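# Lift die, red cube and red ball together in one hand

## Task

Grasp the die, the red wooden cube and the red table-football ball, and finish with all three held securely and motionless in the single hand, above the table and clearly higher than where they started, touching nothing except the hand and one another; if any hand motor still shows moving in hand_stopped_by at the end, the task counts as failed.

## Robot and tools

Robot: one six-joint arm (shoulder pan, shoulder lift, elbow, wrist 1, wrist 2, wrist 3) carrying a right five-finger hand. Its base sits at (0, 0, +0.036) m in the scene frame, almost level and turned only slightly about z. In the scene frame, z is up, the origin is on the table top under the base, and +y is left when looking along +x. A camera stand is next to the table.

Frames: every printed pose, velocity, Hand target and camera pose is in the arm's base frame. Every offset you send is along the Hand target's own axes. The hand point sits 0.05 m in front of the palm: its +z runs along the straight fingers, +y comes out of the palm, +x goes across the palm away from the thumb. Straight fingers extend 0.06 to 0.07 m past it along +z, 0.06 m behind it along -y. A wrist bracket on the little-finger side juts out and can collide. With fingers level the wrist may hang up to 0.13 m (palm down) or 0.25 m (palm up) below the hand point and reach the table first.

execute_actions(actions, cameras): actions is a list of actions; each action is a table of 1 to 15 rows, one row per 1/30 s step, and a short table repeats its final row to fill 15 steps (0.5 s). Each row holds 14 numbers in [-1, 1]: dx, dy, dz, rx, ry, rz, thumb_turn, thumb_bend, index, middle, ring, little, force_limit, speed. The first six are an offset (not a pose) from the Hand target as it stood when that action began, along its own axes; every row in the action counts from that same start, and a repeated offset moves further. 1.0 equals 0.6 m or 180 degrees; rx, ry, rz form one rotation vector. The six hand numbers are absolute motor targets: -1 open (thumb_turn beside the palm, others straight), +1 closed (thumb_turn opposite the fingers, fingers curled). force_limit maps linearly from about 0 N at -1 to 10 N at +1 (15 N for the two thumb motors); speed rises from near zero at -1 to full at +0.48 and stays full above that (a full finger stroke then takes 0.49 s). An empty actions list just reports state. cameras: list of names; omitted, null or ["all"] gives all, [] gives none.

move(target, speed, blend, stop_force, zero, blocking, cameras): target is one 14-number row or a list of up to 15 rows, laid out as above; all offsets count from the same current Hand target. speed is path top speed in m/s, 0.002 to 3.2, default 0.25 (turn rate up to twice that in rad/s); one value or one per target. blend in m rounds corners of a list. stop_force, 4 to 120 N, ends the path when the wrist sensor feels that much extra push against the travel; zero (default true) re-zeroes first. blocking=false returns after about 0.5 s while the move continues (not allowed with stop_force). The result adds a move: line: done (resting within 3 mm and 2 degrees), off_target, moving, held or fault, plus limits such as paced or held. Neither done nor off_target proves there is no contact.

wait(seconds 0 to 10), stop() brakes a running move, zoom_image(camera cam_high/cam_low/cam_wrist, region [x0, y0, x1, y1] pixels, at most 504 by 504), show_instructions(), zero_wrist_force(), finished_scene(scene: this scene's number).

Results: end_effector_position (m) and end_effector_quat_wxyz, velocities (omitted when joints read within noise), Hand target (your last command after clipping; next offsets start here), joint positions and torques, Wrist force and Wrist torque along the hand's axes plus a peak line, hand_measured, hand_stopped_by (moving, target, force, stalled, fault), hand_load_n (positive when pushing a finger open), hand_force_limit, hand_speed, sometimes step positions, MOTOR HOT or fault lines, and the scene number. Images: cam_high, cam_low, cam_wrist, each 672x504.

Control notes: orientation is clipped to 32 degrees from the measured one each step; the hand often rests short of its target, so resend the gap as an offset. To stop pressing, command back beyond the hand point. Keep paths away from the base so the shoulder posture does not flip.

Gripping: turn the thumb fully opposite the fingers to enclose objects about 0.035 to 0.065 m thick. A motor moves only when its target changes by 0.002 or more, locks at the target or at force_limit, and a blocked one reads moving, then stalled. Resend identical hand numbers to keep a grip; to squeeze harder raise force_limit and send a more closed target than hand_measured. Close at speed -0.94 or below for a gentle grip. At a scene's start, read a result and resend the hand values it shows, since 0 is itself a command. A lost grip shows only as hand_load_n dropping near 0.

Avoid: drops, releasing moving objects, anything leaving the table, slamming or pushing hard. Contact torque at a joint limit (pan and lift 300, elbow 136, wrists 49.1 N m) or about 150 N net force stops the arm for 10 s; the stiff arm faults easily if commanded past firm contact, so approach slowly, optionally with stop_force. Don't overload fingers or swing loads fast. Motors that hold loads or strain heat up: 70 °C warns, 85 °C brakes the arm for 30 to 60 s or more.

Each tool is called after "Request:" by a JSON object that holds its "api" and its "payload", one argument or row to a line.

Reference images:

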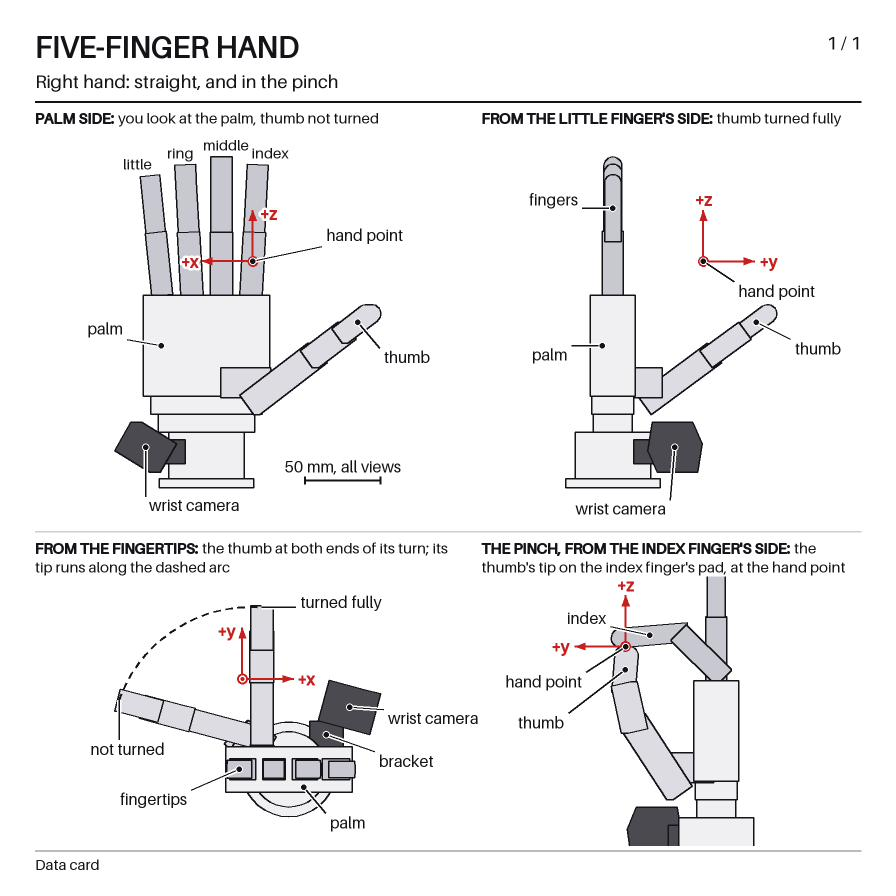

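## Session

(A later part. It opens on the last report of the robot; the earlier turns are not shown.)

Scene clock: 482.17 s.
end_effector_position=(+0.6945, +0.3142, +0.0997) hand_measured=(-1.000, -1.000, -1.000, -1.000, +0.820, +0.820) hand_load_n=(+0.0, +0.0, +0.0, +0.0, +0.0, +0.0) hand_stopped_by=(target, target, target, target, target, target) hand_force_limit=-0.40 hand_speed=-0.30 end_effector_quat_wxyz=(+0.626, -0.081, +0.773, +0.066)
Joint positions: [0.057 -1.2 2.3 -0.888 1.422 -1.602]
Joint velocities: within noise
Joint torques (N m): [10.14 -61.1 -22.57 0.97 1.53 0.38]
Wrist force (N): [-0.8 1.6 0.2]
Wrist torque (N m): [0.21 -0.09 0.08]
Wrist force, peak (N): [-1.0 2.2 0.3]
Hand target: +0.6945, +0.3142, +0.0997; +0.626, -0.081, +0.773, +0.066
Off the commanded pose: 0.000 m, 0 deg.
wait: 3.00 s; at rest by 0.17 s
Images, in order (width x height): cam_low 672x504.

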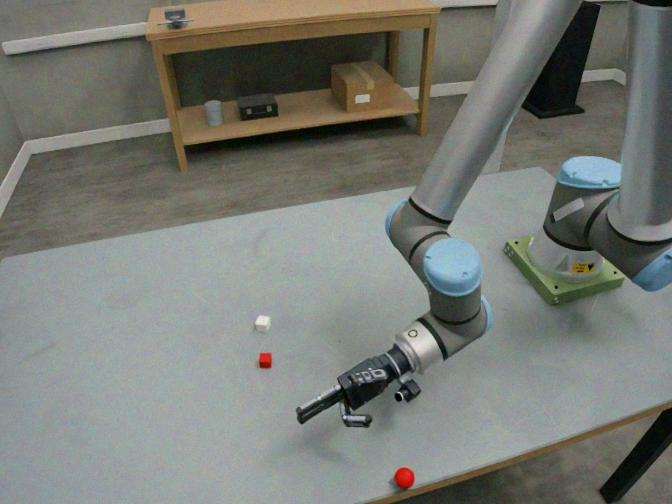

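Request:
{"api": "move", "payload": {
  "target": [
    [0.0043,0.0905,-0.0207,0,0,0,-1,-1,-1,-1,0.82,0.82,-0.4,-0.3],
    [0.0983,0.0905,-0.0007,0,0,0,-1,-1,-1,-1,0.82,0.82,-0.4,-0.3]
  ],
  "speed": 0.06,
  "cameras": ["cam_low","cam_wrist"]
}}

Request:
{"api": "zoom_image", "payload": {
  "camera": "cam_low",
  "region": [310, 384, 430, 504]
}}

Scene clock: 494.07 s.
end_effector_position=(+0.6708, +0.3647, +0.0421) hand_measured=(-1.000, -1.000, -1.000, -1.000, +0.820, +0.820) hand_load_n=(+0.0, +0.0, +0.0, -0.5, +0.0, +0.0) hand_stopped_by=(target, target, target, target, target, target) hand_force_limit=-0.40 hand_speed=-0.30 end_effector_quat_wxyz=(+0.626, -0.081, +0.773, +0.066)
Joint positions: [0.173 -1.083 2.304 -1.011 1.535 -1.577]
Joint velocities: within noise
Joint torques (N m): [11.85 -64.98 -8.88 1.76 1.38 -1.78]
Wrist force (N): [-1.0 1.8 0.3]
Wrist torque (N m): [0.23 -0.05 0.09]
Wrist force, peak (N): [-1.8 2.7 0.0]
Hand target: +0.6708, +0.3647, +0.0422; +0.626, -0.081, +0.773, +0.066
Off the commanded pose: 0.000 m, 0 deg.
move: done
camera_calibration:
cam_wrist: T_world_to_cam=[[-0.305191, 0.926626, -0.219596, -0.134768], [-0.310442, 0.121191, 0.942835, 0.128263], [0.900269, 0.355916, 0.250678, -0.63479], [0, 0, 0, 1]] pos_world=[0.570171, 0.335267, 0.00860193]
Images, in order (width x height): cam_low 672x504, cam_wrist 672x504.

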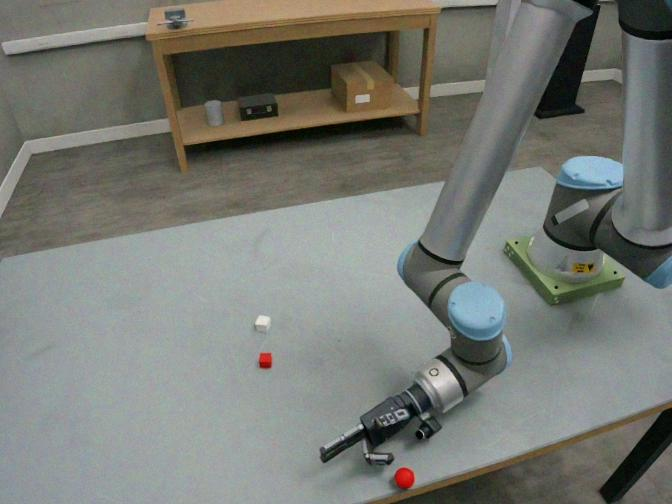

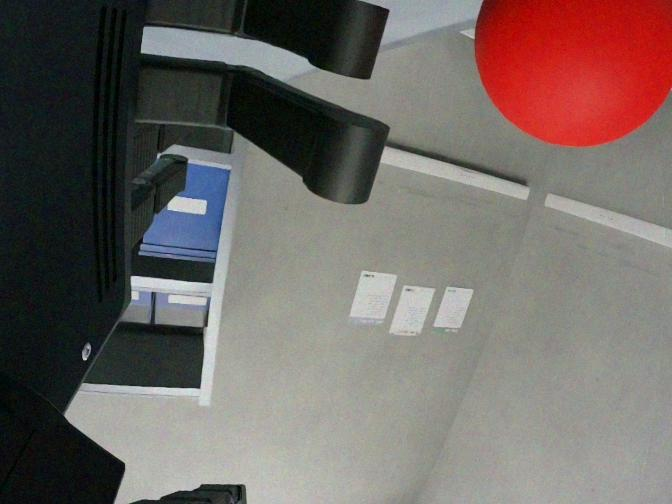

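Scaled by 4.200 from the camera's 672x504 image, which has a finer 960x720 frame.

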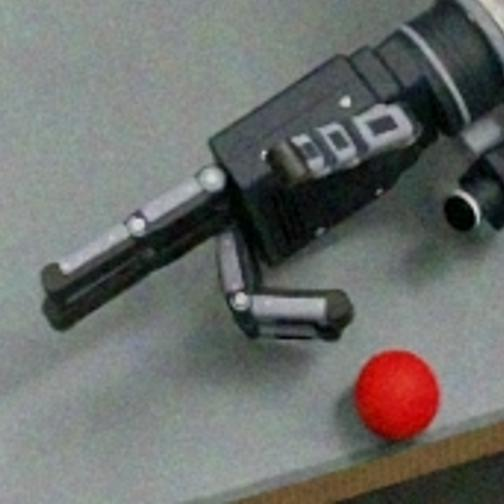

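Request:
{"api": "move", "payload": {
  "target": [
    [-0.0945,0,-0.0201,0,0,0,-1,-1,-1,-1,0.82,0.82,-0.4,-0.3],
    [-0.0945,0.0983,-0.0201,0,0,0,-1,-1,-1,-1,0.82,0.82,-0.4,-0.3]
  ],
  "speed": 0.06,
  "cameras": ["cam_low"]
}}

Request:
{"api": "move", "payload": {
  "target": [0.0945,0,0.0201,0,0,0,-1,-1,-1,-1,0.82,0.82,-0.4,-0.3],
  "speed": 0.01,
  "stop_force": 4,
  "cameras": ["cam_low","cam_wrist"]
}}

Request:
{"api": "zoom_image", "payload": {
  "camera": "cam_low",
  "region": [310, 384, 430, 504]
}}

Scene clock: 505.37 s.
end_effector_position=(+0.6588, +0.4224, +0.1002) hand_measured=(-1.000, -1.000, -1.000, -1.000, +0.820, +0.820) hand_load_n=(+0.0, +0.0, +0.0, +0.0, +0.0, +0.0) hand_stopped_by=(target, target, target, target, target, target) hand_force_limit=-0.40 hand_speed=-0.30 end_effector_quat_wxyz=(+0.626, -0.081, +0.773, +0.066)
Joint positions: [0.298 -1.176 2.252 -0.866 1.658 -1.551]
Joint velocities: within noise
Joint torques (N m): [-10.03 -62.15 -6.34 -3.07 -2.13 -1.32]
Wrist force (N): [-1.0 1.9 0.3]
Wrist torque (N m): [0.26 -0.05 0.09]
Wrist force, peak (N): [-0.7 2.9 0.3]
Hand target: +0.6586, +0.4224, +0.1002; +0.626, -0.081, +0.773, +0.066
Off the commanded pose: 0.000 m, 0 deg.
move: done
Images, in order (width x height): cam_low 672x504.

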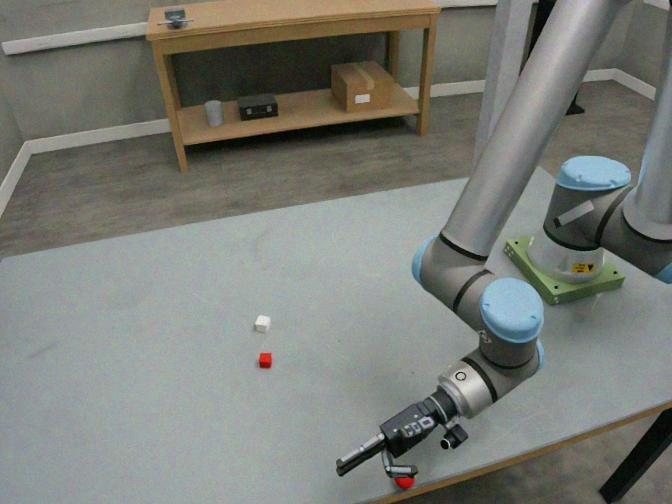

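Scene clock: 512.20 s.
end_effector_position=(+0.6586, +0.4224, +0.0422) hand_measured=(-1.000, -1.000, -1.000, -1.000, +0.820, +0.820) hand_load_n=(+0.0, +0.0, +0.0, +0.0, +0.0, +0.0) hand_stopped_by=(target, target, target, target, target, target) hand_force_limit=-0.40 hand_speed=-0.30 end_effector_quat_wxyz=(+0.626, -0.081, +0.773, +0.066)
Joint positions: [0.298 -1.065 2.26 -0.984 1.658 -1.551]
Joint velocities: within noise
Joint torques (N m): [10.11 -66.7 -6.28 1.72 1.22 -0.31]
Wrist force (N): [-0.9 1.9 0.0]
Wrist torque (N m): [0.26 -0.05 0.10]
Wrist force, peak (N): [-1.1 2.1 0.7]
Hand target: +0.6586, +0.4224, +0.0422; +0.626, -0.081, +0.773, +0.066
Off the commanded pose: 0.000 m, 0 deg.
move: done
camera_calibration:
cam_wrist: T_world_to_cam=[[-0.305191, 0.926626, -0.219596, -0.191936], [-0.310442, 0.121191, 0.942835, 0.117389], [0.900269, 0.355916, 0.250678, -0.644368], [0, 0, 0, 1]] pos_world=[0.557971, 0.392967, 0.00870193]
Images, in order (width x height): cam_low 672x504, cam_wrist 672x504.

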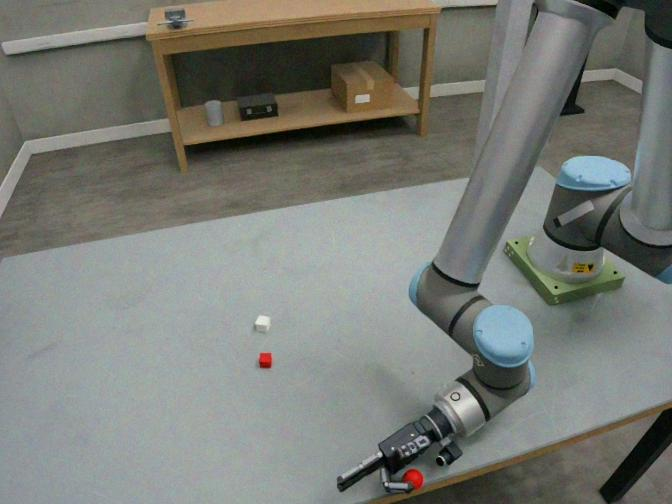

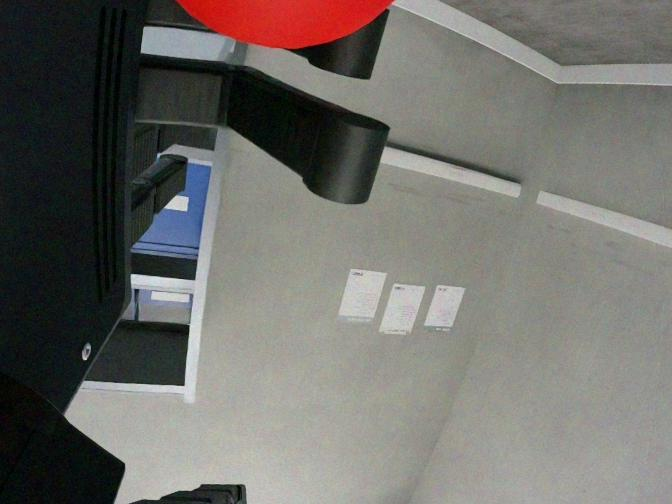

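Scaled by 4.200 from the camera's 672x504 image, which has a finer 960x720 frame.

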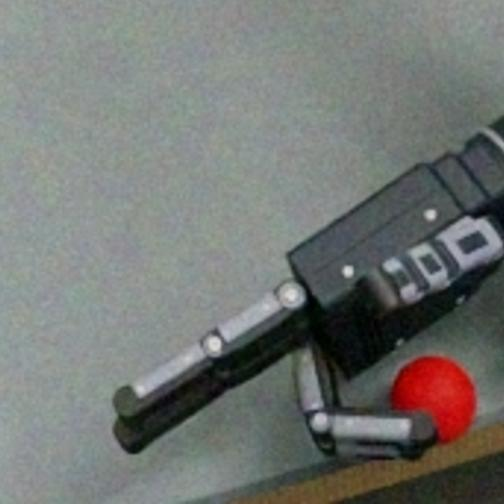

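Request:
{"api": "move", "payload": {
  "target": [0,-0.1,0,0,0,0,-1,-1,-1,-1,0.82,0.82,-0.4,-0.3],
  "speed": 0.03,
  "cameras": ["cam_low","cam_wrist"]
}}

Request:
{"api": "zoom_image", "payload": {
  "camera": "cam_low",
  "region": [310, 384, 430, 504]
}}

Scene clock: 518.17 s.
end_effector_position=(+0.6710, +0.3637, +0.0422) hand_measured=(-1.000, -1.000, -1.000, -1.000, +0.820, +0.820) hand_load_n=(+0.0, +0.0, +0.0, +0.0, +0.0, +0.0) hand_stopped_by=(target, target, target, target, target, target) hand_force_limit=-0.40 hand_speed=-0.30 end_effector_quat_wxyz=(+0.626, -0.081, +0.773, +0.066)
Joint positions: [0.17 -1.083 2.305 -1.011 1.533 -1.578]
Joint velocities: within noise
Joint torques (N m): [13.37 -57.04 -14.75 -2.13 2.5 0.02]
Wrist force (N): [-0.8 1.9 0.4]
Wrist torque (N m): [0.25 -0.08 0.10]
Wrist force, peak (N): [-1.0 2.3 0.5]
Hand target: +0.6710, +0.3637, +0.0422; +0.626, -0.081, +0.773, +0.066
Off the commanded pose: 0.000 m, 0 deg.
move: done
camera_calibration:
cam_wrist: T_world_to_cam=[[-0.305274, 0.926593, -0.21962, -0.133607], [-0.310453, 0.121187, 0.942832, 0.128372], [0.900237, 0.356004, 0.250669, -0.634614], [0, 0, 0, 1]] pos_world=[0.57037, 0.334168, 0.00870176]
Images, in order (width x height): cam_low 672x504, cam_wrist 672x504.

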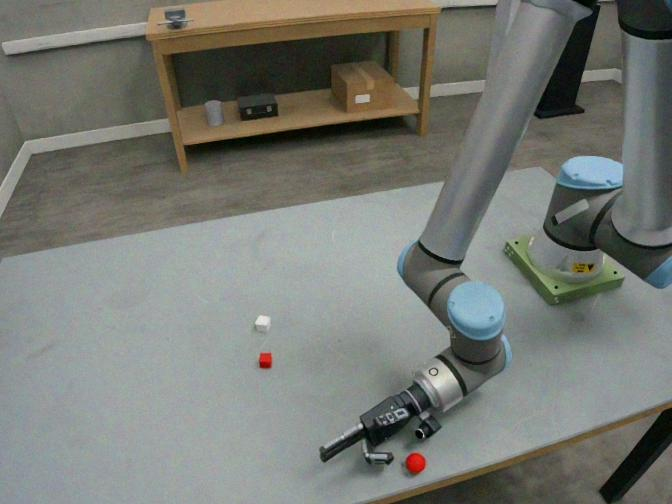

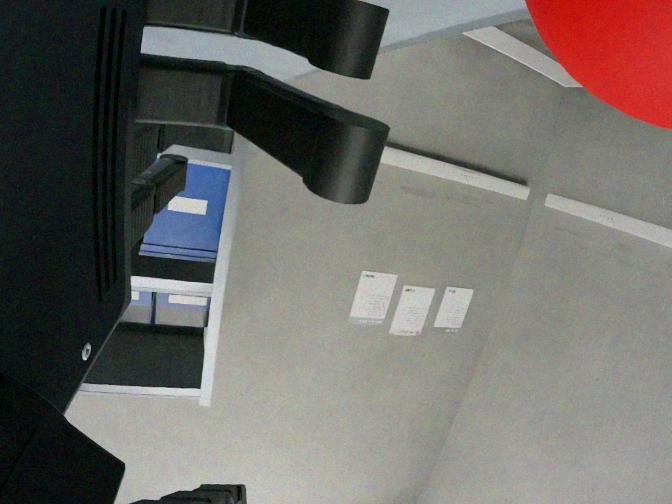

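Scaled by 4.200 from the camera's 672x504 image, which has a finer 960x720 frame.

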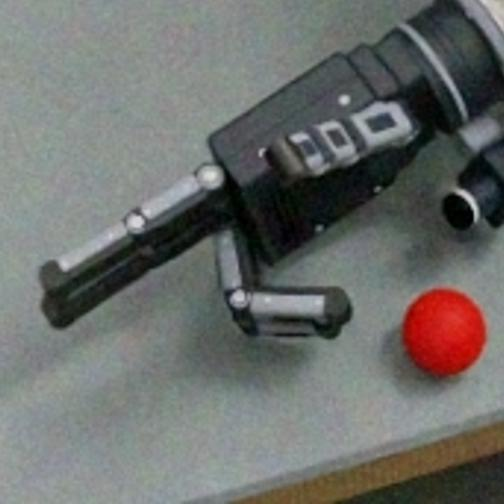

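Request:
{"api": "move", "payload": {
  "target": [
    [-0.212,0,-0.045,0,0,0,1,-0.6,-1,-1,-1,-1,-0.4,-0.3],
    [-0.192,-0.603,-0.121,-0.0644,0.1585,-0.4606,1,-0.6,-1,-1,-1,-1,-0.4,-0.3],
    [-0.110,-0.683,0.053,-0.0644,0.1585,-0.4606,1,-0.6,-1,-1,-1,-1,-0.4,-0.3]
  ],
  "speed": 0.3
}}

Request:
{"api": "zoom_image", "payload": {
  "camera": "cam_low",
  "region": [190, 260, 310, 380]
}}

Request:
{"api": "zoom_image", "payload": {
  "camera": "cam_high",
  "region": [350, 200, 450, 300]
}}

Scene clock: 568.60 s.
end_effector_position=(+0.7999, -0.0278, +0.0998) hand_measured=(+1.000, -0.600, -1.000, -1.000, -1.000, -1.000) hand_load_n=(+0.0, +0.0, +0.0, +0.0, +0.0, +0.0) hand_stopped_by=(target, target, target, target, target, target) hand_force_limit=-0.40 hand_speed=-0.30 end_effector_quat_wxyz=(-0.310, +0.635, -0.636, +0.309)
Joint positions: [-0.374 -1.191 1.842 0.049 1.278 -3.378]
Joint velocities: within noise
Joint torques (N m): [-6.29 -48.72 -27.16 3.21 -1.11 -2.19]
Wrist force (N): [-0.1 1.5 0.6]
Wrist torque (N m): [0.23 -0.04 0.02]
Wrist force, peak (N): [-3.6 2.1 -0.1]
Hand target: +0.7999, -0.0279, +0.0997; -0.310, +0.635, -0.636, +0.309
Off the commanded pose: 0.000 m, 0 deg.
move: done
camera_calibration:
cam_wrist: T_world_to_cam=[[-0.643443, -0.236599, -0.728012, 0.569965], [-0.482401, 0.863757, 0.145648, 0.399306], [0.594366, 0.44491, -0.669914, -0.286733], [0, 0, 0, 1]] pos_world=[0.72979, -0.0824804, 0.164697]

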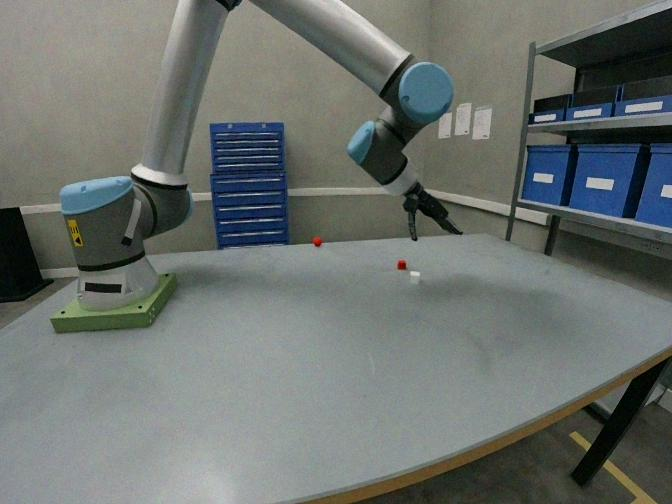

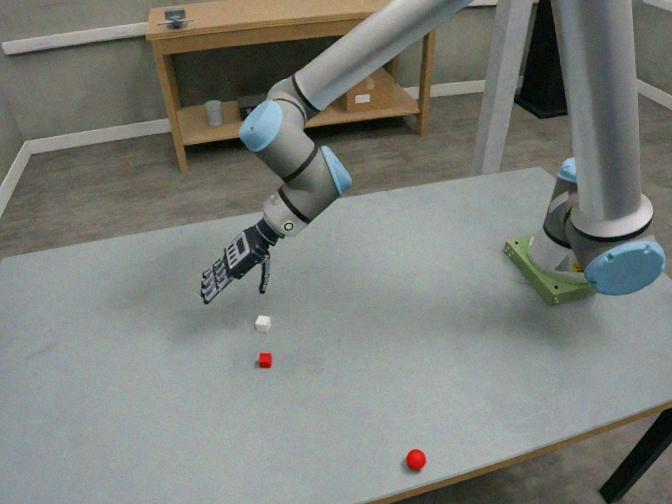

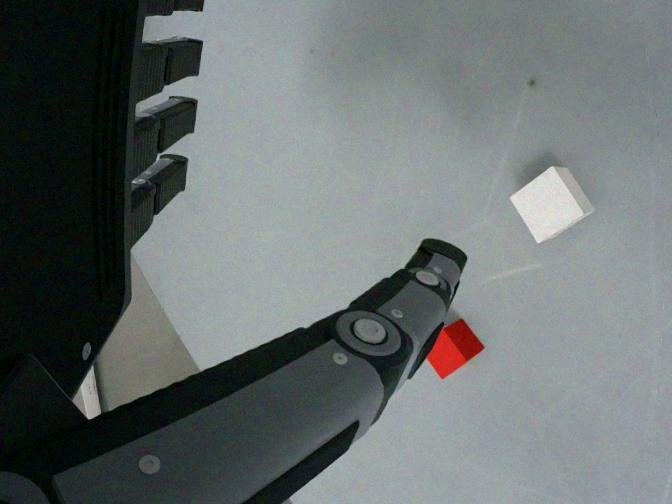

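Scaled by 4.200 from the camera's 672x504 image, which has a finer 960x720 frame.

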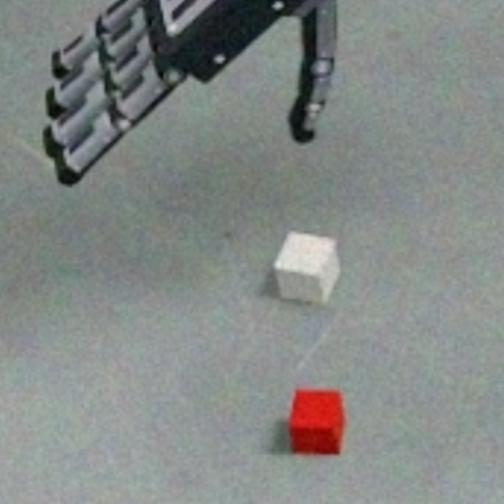

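Scaled by 5.040 from the camera's 672x504 image, which has a finer 960x720 frame.

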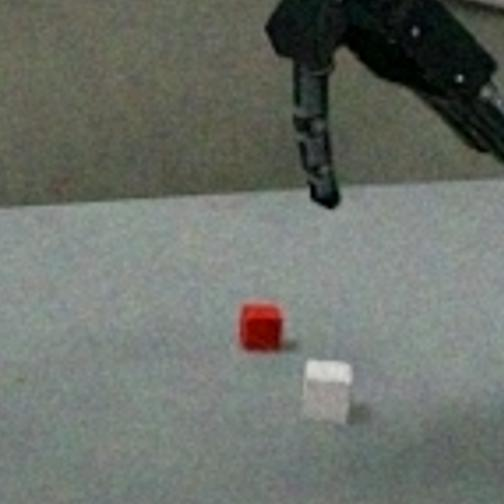

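Request:
{"api": "move", "payload": {
  "target": [0.021,0.1,0.0617,0,0,0,1,-0.6,-1,-1,-1,-1,-0.4,-0.3],
  "speed": 0.12,
  "cameras": ["cam_low","cam_wrist"]
}}

Request:
{"api": "zoom_image", "payload": {
  "camera": "cam_low",
  "region": [190, 260, 310, 380]
}}

Scene clock: 578.03 s.
end_effector_position=(+0.7919, -0.0404, +0.0295) hand_measured=(+1.000, -0.600, -1.000, -1.000, -1.000, -1.000) hand_load_n=(+0.0, +0.0, +0.0, +0.0, +0.0, +0.0) hand_stopped_by=(target, target, target, target, target, target) hand_force_limit=-0.40 hand_speed=-0.30 end_effector_quat_wxyz=(-0.310, +0.635, -0.636, +0.309)
Joint positions: [-0.399 -1.12 1.894 -0.069 1.26 -3.394]
Joint velocities: within noise
Joint torques (N m): [9.19 -74.12 -37.29 4.24 1.69 0.89]
Wrist force (N): [-0.1 1.7 0.0]
Wrist torque (N m): [0.32 -0.02 0.03]
Wrist force, peak (N): [0.0 2.8 1.0]
Hand target: +0.7920, -0.0404, +0.0296; -0.310, +0.635, -0.636, +0.309
Off the commanded pose: 0.000 m, 0 deg.
move: done
camera_calibration:
cam_wrist: T_world_to_cam=[[-0.643619, -0.236554, -0.727871, 0.510774], [-0.482408, 0.863716, 0.145866, 0.416549], [0.594169, 0.445013, -0.67002, -0.323304], [0, 0, 0, 1]] pos_world=[0.721788, -0.0950795, 0.0943969]
Images, in order (width x height): cam_low 672x504, cam_wrist 672x504.

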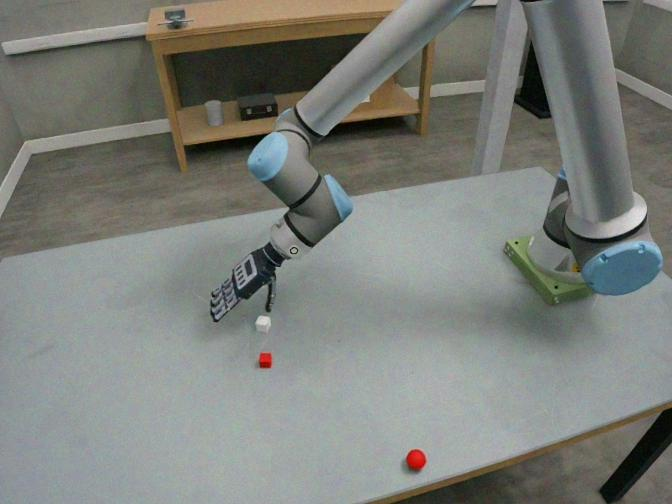

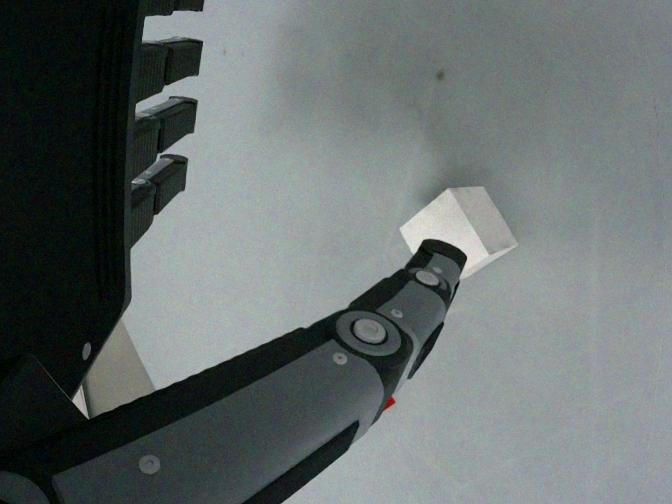

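Scaled by 4.200 from the camera's 672x504 image, which has a finer 960x720 frame.

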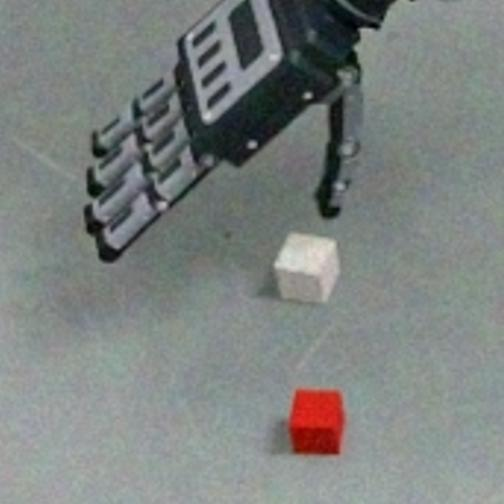

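Request:
{"api": "move", "payload": {
  "target": [0.0078,0.0593,0.0378,0,0,0,1,-0.95,-1,-1,-1,-1,-0.4,-0.3],
  "speed": 0.03,
  "stop_force": 5,
  "cameras": ["cam_low","cam_wrist"]
}}

Request:
{"api": "zoom_image", "payload": {
  "camera": "cam_low",
  "region": [190, 260, 310, 380]
}}

Scene clock: 587.00 s.
end_effector_position=(+0.7880, -0.0450, -0.0124) hand_measured=(+1.000, -0.950, -1.000, -1.000, -1.000, -1.000) hand_load_n=(+0.0, +0.0, +0.0, +0.0, +0.0, +0.0) hand_stopped_by=(target, target, target, target, target, target) hand_force_limit=-0.40 hand_speed=-0.30 end_effector_quat_wxyz=(-0.310, +0.635, -0.636, +0.309)
Joint positions: [-0.408 -1.072 1.918 -0.14 1.252 -3.401]
Joint velocities: within noise
Joint torques (N m): [8.07 -78.9 -35.82 3.63 1.02 0.85]
Wrist force (N): [-0.1 1.4 0.1]
Wrist torque (N m): [0.26 -0.02 0.02]
Wrist force, peak (N): [-0.2 1.9 0.4]
Hand target: +0.7880, -0.0450, -0.0124; -0.310, +0.635, -0.636, +0.309
Off the commanded pose: 0.000 m, 0 deg.
move: done
camera_calibration:
cam_wrist: T_world_to_cam=[[-0.643591, -0.236543, -0.7279, 0.47666], [-0.482333, 0.863774, 0.14577, 0.42471], [0.59426, 0.444907, -0.67001, -0.347091], [0, 0, 0, 1]] pos_world=[0.717888, -0.0996802, 0.0524969]
Images, in order (width x height): cam_low 672x504, cam_wrist 672x504.

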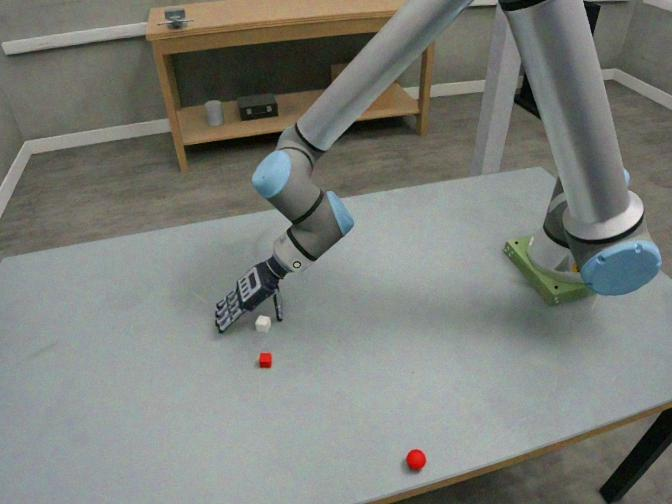

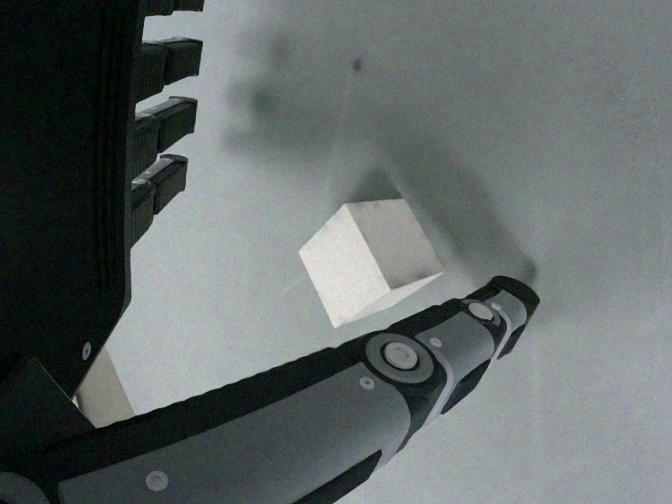

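Scaled by 4.200 from the camera's 672x504 image, which has a finer 960x720 frame.

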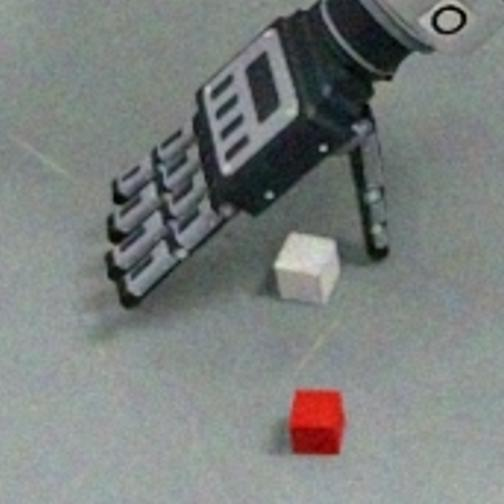

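Request:
{"api": "move", "payload": {
  "target": [0,0,0,0,0,0,1,-0.45,0.35,0.35,-1,-1,-0.5,-0.75],
  "cameras": ["cam_low","cam_wrist"]
}}

Request:
{"api": "zoom_image", "payload": {
  "camera": "cam_low",
  "region": [190, 260, 310, 380]
}}

Scene clock: 592.90 s.
end_effector_position=(+0.7880, -0.0450, -0.0124) hand_measured=(+1.000, -0.452, -0.034, -0.358, -1.000, -1.000) hand_load_n=(-1.0, +3.5, +3.5, +4.5, +0.0, +0.0) hand_stopped_by=(target, target, force, force, target, target) hand_force_limit=-0.50 hand_speed=-0.75 end_effector_quat_wxyz=(-0.310, +0.635, -0.636, +0.309)
Joint positions: [-0.408 -1.072 1.918 -0.14 1.252 -3.401]
Joint velocities: within noise
Joint torques (N m): [9.94 -58.81 -24.8 0.81 1.02 -0.07]
Wrist force (N): [-0.4 -5.3 -1.8]
Wrist torque (N m): [0.67 0.02 -0.12]
Wrist force, peak (N): [-0.5 -6.3 -0.9]
Hand target: +0.7880, -0.0450, -0.0124; -0.310, +0.635, -0.636, +0.309
Off the commanded pose: 0.000 m, 0 deg.
move: done
camera_calibration:
cam_wrist: T_world_to_cam=[[-0.643474, -0.236544, -0.728003, 0.476583], [-0.48236, 0.863772, 0.145695, 0.424733], [0.594365, 0.44491, -0.669914, -0.347171], [0, 0, 0, 1]] pos_world=[0.717889, -0.0996802, 0.0524971]
Images, in order (width x height): cam_low 672x504, cam_wrist 672x504.

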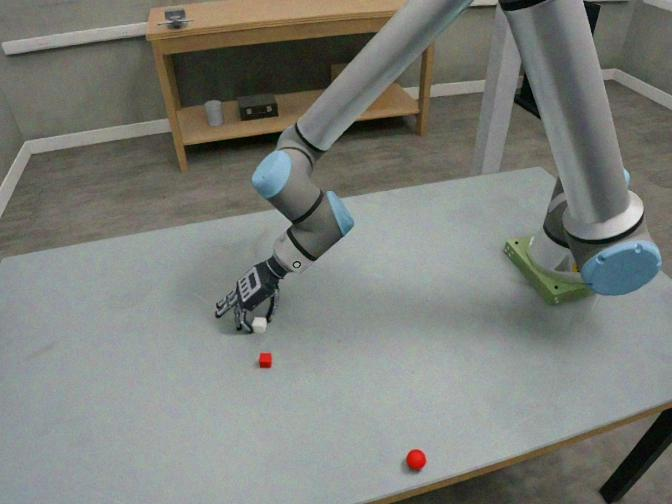

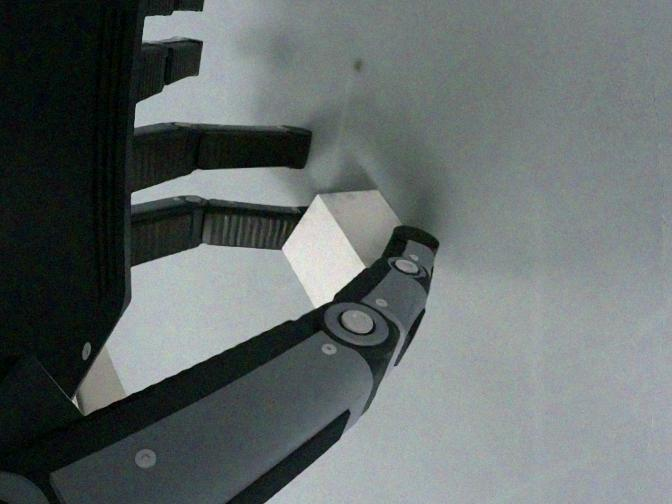

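Scaled by 4.200 from the camera's 672x504 image, which has a finer 960x720 frame.

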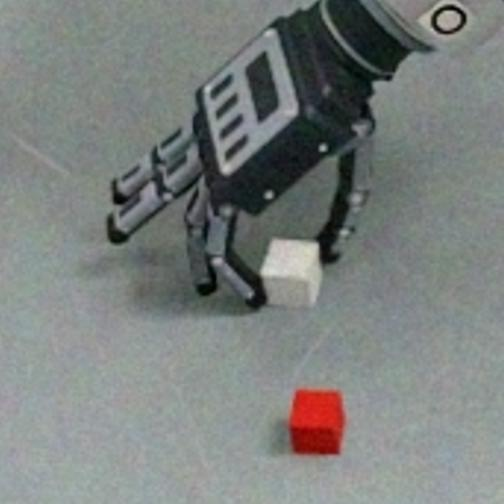

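Request:
{"api": "move", "payload": {
  "target": [0,-0.0053,-0.0041,0,0,0,1,-0.45,-0.034,-1,-1,-1,-0.5,-0.75],
  "speed": 0.03,
  "cameras": []
}}

Request:
{"api": "move", "payload": {
  "target": [0,0,0,0,0,0,1,-0.35,0.4,-1,-1,-1,-0.2,-0.8],
  "cameras": ["cam_low","cam_wrist"]
}}

Request:
{"api": "zoom_image", "payload": {
  "camera": "cam_low",
  "region": [190, 260, 310, 380]
}}

Scene clock: 602.00 s.
end_effector_position=(+0.7880, -0.0450, -0.0084) hand_measured=(+1.000, -0.452, -0.034, -1.000, -1.000, -1.000) hand_load_n=(-1.5, +3.5, +4.0, +0.0, +0.0, +0.0) hand_stopped_by=(target, target, force, target, target, target) hand_force_limit=-0.50 hand_speed=-0.75 end_effector_quat_wxyz=(-0.310, +0.635, -0.636, +0.309)
Joint positions: [-0.408 -1.077 1.916 -0.133 1.252 -3.401]
Joint velocities: within noise
Joint torques (N m): [10.53 -55.7 -30.83 -2.32 0.35 0.61]
Wrist force (N): [-0.3 1.8 0.4]
Wrist torque (N m): [0.29 -0.01 0.02]
Wrist force, peak (N): [-0.3 -5.9 -1.4]
Hand target: +0.7880, -0.0450, -0.0084; -0.310, +0.635, -0.636, +0.309
Off the commanded pose: 0.000 m, 0 deg.
move: done
No camera images: "cameras" was empty.

Scene clock: 602.50 s.
end_effector_position=(+0.7880, -0.0450, -0.0084) hand_measured=(+1.000, -0.448, -0.020, -1.000, -1.000, -1.000) hand_load_n=(-2.5, +6.5, +7.0, -0.5, -0.5, +0.0) hand_stopped_by=(target, force, force, target, target, target) hand_force_limit=-0.20 hand_speed=-0.80 end_effector_quat_wxyz=(-0.310, +0.635, -0.636, +0.309)
Joint positions: [-0.408 -1.077 1.916 -0.133 1.252 -3.401]
Joint velocities: within noise
Joint torques (N m): [10.73 -50.31 -28.41 -1.62 0.76 0.06]
Wrist force (N): [-0.1 1.8 0.2]
Wrist torque (N m): [0.30 -0.03 0.03]
Wrist force, peak (N): [-0.1 1.9 0.7]
Hand target: +0.7880, -0.0450, -0.0084; -0.310, +0.635, -0.636, +0.309
Off the commanded pose: 0.000 m, 0 deg.
move: done
camera_calibration:
cam_wrist: T_world_to_cam=[[-0.64351, -0.236481, -0.727992, 0.479526], [-0.482313, 0.863789, 0.145748, 0.424115], [0.594365, 0.44491, -0.669915, -0.344491], [0, 0, 0, 1]] pos_world=[0.717889, -0.0996799, 0.0564971]
Images, in order (width x height): cam_low 672x504, cam_wrist 672x504.

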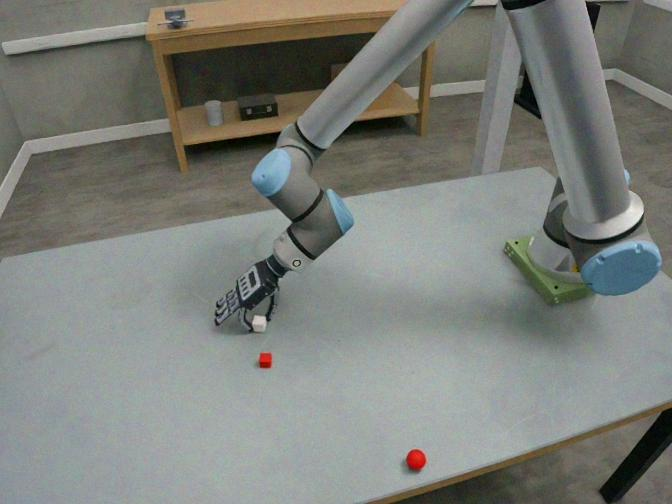

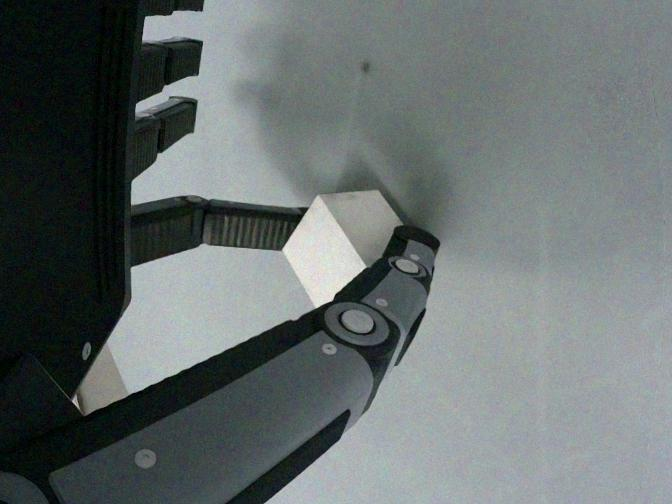

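Scaled by 4.200 from the camera's 672x504 image, which has a finer 960x720 frame.

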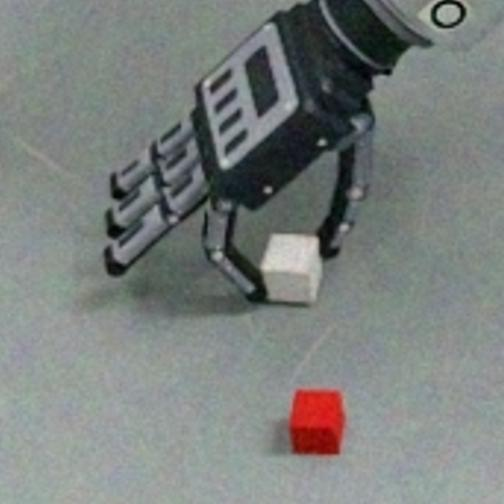

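Request:
{"api": "move", "payload": {
  "target": [
    [0,-0.0158,-0.0123,0,0,0,1,-0.35,0.4,-1,-1,-1,-0.2,-0.8],
    [-0.1375,0.0202,-0.0583,0,0,0,1,-0.35,0.4,-1,-1,-1,-0.2,-0.8],
    [-0.1375,0.039,-0.0438,0,0,0,1,-0.35,0.4,-1,-1,-1,-0.2,-0.8]
  ],
  "speed": 0.06,
  "cameras": ["cam_low","cam_wrist"]
}}

Request:
{"api": "zoom_image", "payload": {
  "camera": "cam_low",
  "region": [190, 270, 330, 400]
}}

Scene clock: 614.20 s.
end_effector_position=(+0.7528, +0.0376, -0.0107) hand_measured=(+1.000, -0.448, -0.020, -1.000, -1.000, -1.000) hand_load_n=(-3.0, +6.5, +7.5, +0.0, +0.0, +0.0) hand_stopped_by=(target, force, force, target, target, target) hand_force_limit=-0.20 hand_speed=-0.80 end_effector_quat_wxyz=(-0.310, +0.635, -0.636, +0.309) end_effector_velocity=(-0.001, +0.000, +0.003) end_effector_angular_velocity=(+0.001, +0.002, +0.001)
Joint positions: [-0.294 -1.126 2.004 -0.192 1.34 -3.325]
Joint velocities: [0 -0.005 0 0.008 -0.001 -0.001]
Joint torques (N m): [-8.4 -70.86 -29.14 3.79 -2.54 -2.77]
Wrist force (N): [-0.2 2.0 0.8]
Wrist torque (N m): [0.31 -0.03 0.02]
Wrist force, peak (N): [-0.4 2.6 1.1]
Hand target: +0.7529, +0.0375, -0.0105; -0.310, +0.635, -0.636, +0.309
Off the commanded pose: 0.000 m, 0 deg.
move: done
camera_calibration:
cam_wrist: T_world_to_cam=[[-0.643626, -0.23648, -0.727889, 0.474806], [-0.482287, 0.863791, 0.145823, 0.336101], [0.59426, 0.444907, -0.67001, -0.361783], [0, 0, 0, 1]] pos_world=[0.682688, -0.0170799, 0.0541969]
Images, in order (width x height): cam_low 672x504, cam_wrist 672x504.

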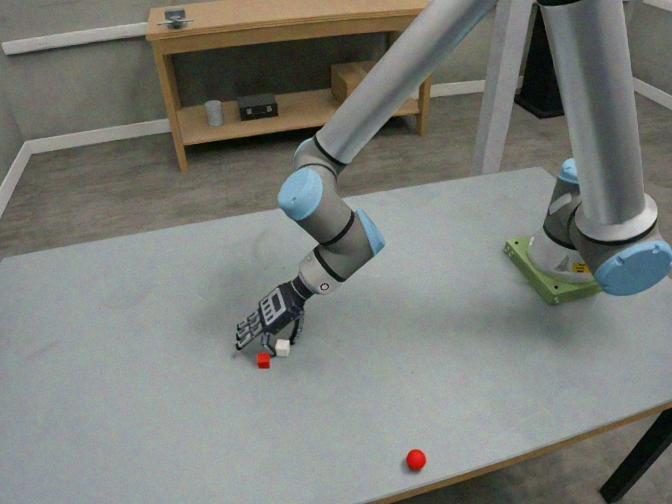

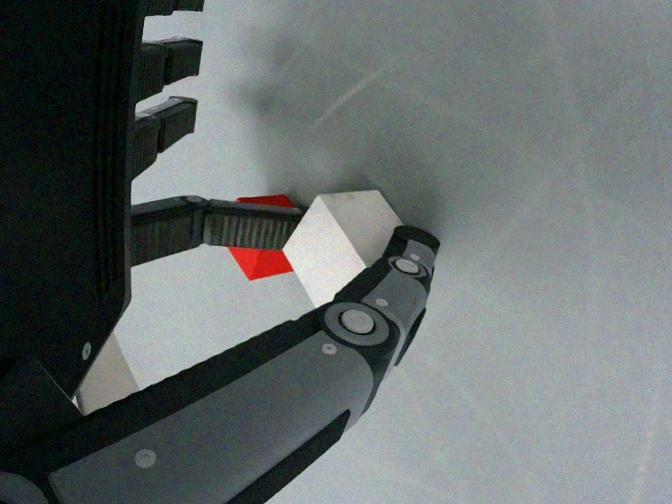

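Scaled by 3.600 from the camera's 672x504 image, which has a finer 960x720 frame.

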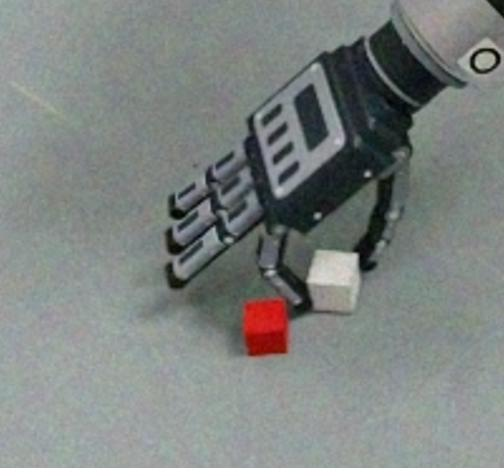

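Request:
{"api": "move", "payload": {
  "target": [0,0.0026,0.002,0,0,0,1,-0.35,0.4,-1,-1,-1,-0.2,-0.8],
  "speed": 0.02,
  "cameras": []
}}

Request:
{"api": "move", "payload": {
  "target": [0,0,0,0,0,0,1,-0.9,0.4,-1,-1,-1,-0.2,-0.8],
  "cameras": ["cam_low","cam_wrist"]
}}

Request:
{"api": "zoom_image", "payload": {
  "camera": "cam_low",
  "region": [190, 270, 330, 400]
}}

Scene clock: 622.63 s.
end_effector_position=(+0.7529, +0.0375, -0.0125) hand_measured=(+1.000, -0.448, -0.020, -1.000, -1.000, -1.000) hand_load_n=(-2.5, +6.5, +7.0, +0.0, +0.0, +0.0) hand_stopped_by=(target, force, force, target, target, target) hand_force_limit=-0.20 hand_speed=-0.80 end_effector_quat_wxyz=(-0.310, +0.635, -0.636, +0.309)
Joint positions: [-0.294 -1.124 2.004 -0.195 1.34 -3.325]
Joint velocities: within noise
Joint torques (N m): [-7.14 -53.76 -13.47 -0.63 -1.97 -2.34]
Wrist force (N): [-0.3 1.8 0.4]
Wrist torque (N m): [0.30 0.01 0.01]
Wrist force, peak (N): [0.0 2.2 0.7]
Hand target: +0.7529, +0.0375, -0.0125; -0.310, +0.635, -0.636, +0.309
Off the commanded pose: 0.000 m, 0 deg.
move: done
No camera images: "cameras" was empty.

Scene clock: 624.50 s.
end_effector_position=(+0.7529, +0.0375, -0.0125) hand_measured=(+1.000, -0.900, -0.020, -1.000, -1.000, -1.000) hand_load_n=(+0.0, +0.0, +0.0, +0.0, +0.0, +0.0) hand_stopped_by=(target, target, force, target, target, target) hand_force_limit=-0.20 hand_speed=-0.80 end_effector_quat_wxyz=(-0.310, +0.635, -0.636, +0.309)
Joint positions: [-0.294 -1.124 2.004 -0.195 1.34 -3.325]
Joint velocities: within noise
Joint torques (N m): [-7.84 -67.87 -18.47 3.57 -2.1 -2.48]
Wrist force (N): [-0.3 1.7 0.5]
Wrist torque (N m): [0.29 0.00 0.01]
Wrist force, peak (N): [-0.5 1.9 0.4]
Hand target: +0.7529, +0.0375, -0.0125; -0.310, +0.635, -0.636, +0.309
Off the commanded pose: 0.000 m, 0 deg.
move: done
camera_calibration:
cam_wrist: T_world_to_cam=[[-0.643591, -0.236543, -0.7279, 0.473585], [-0.482333, 0.863774, 0.14577, 0.336519], [0.59426, 0.444907, -0.67001, -0.362937], [0, 0, 0, 1]] pos_world=[0.682788, -0.0171802, 0.0524969]
Images, in order (width x height): cam_low 672x504, cam_wrist 672x504.

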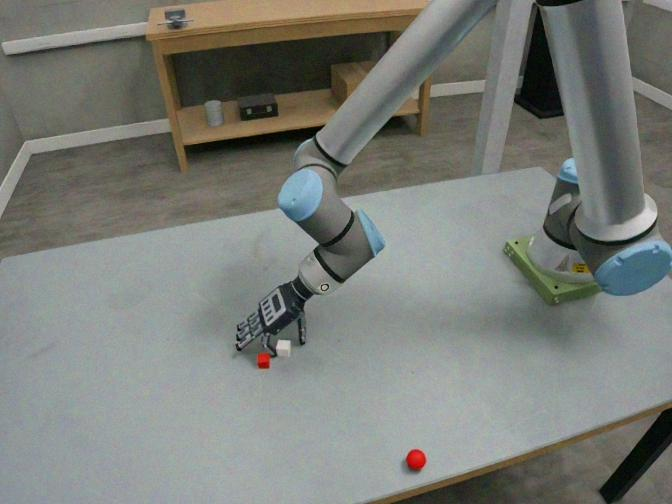

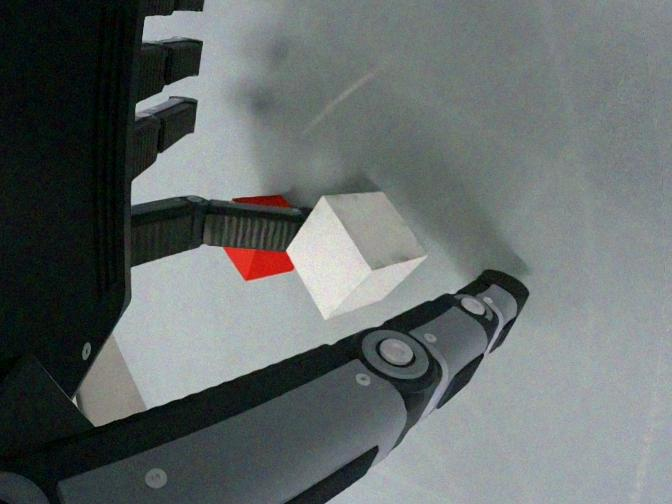

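Scaled by 3.600 from the camera's 672x504 image, which has a finer 960x720 frame.

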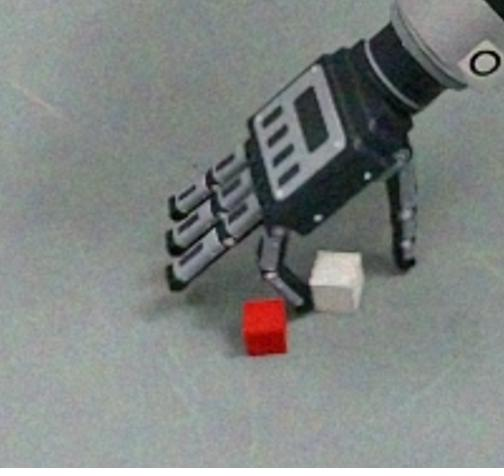

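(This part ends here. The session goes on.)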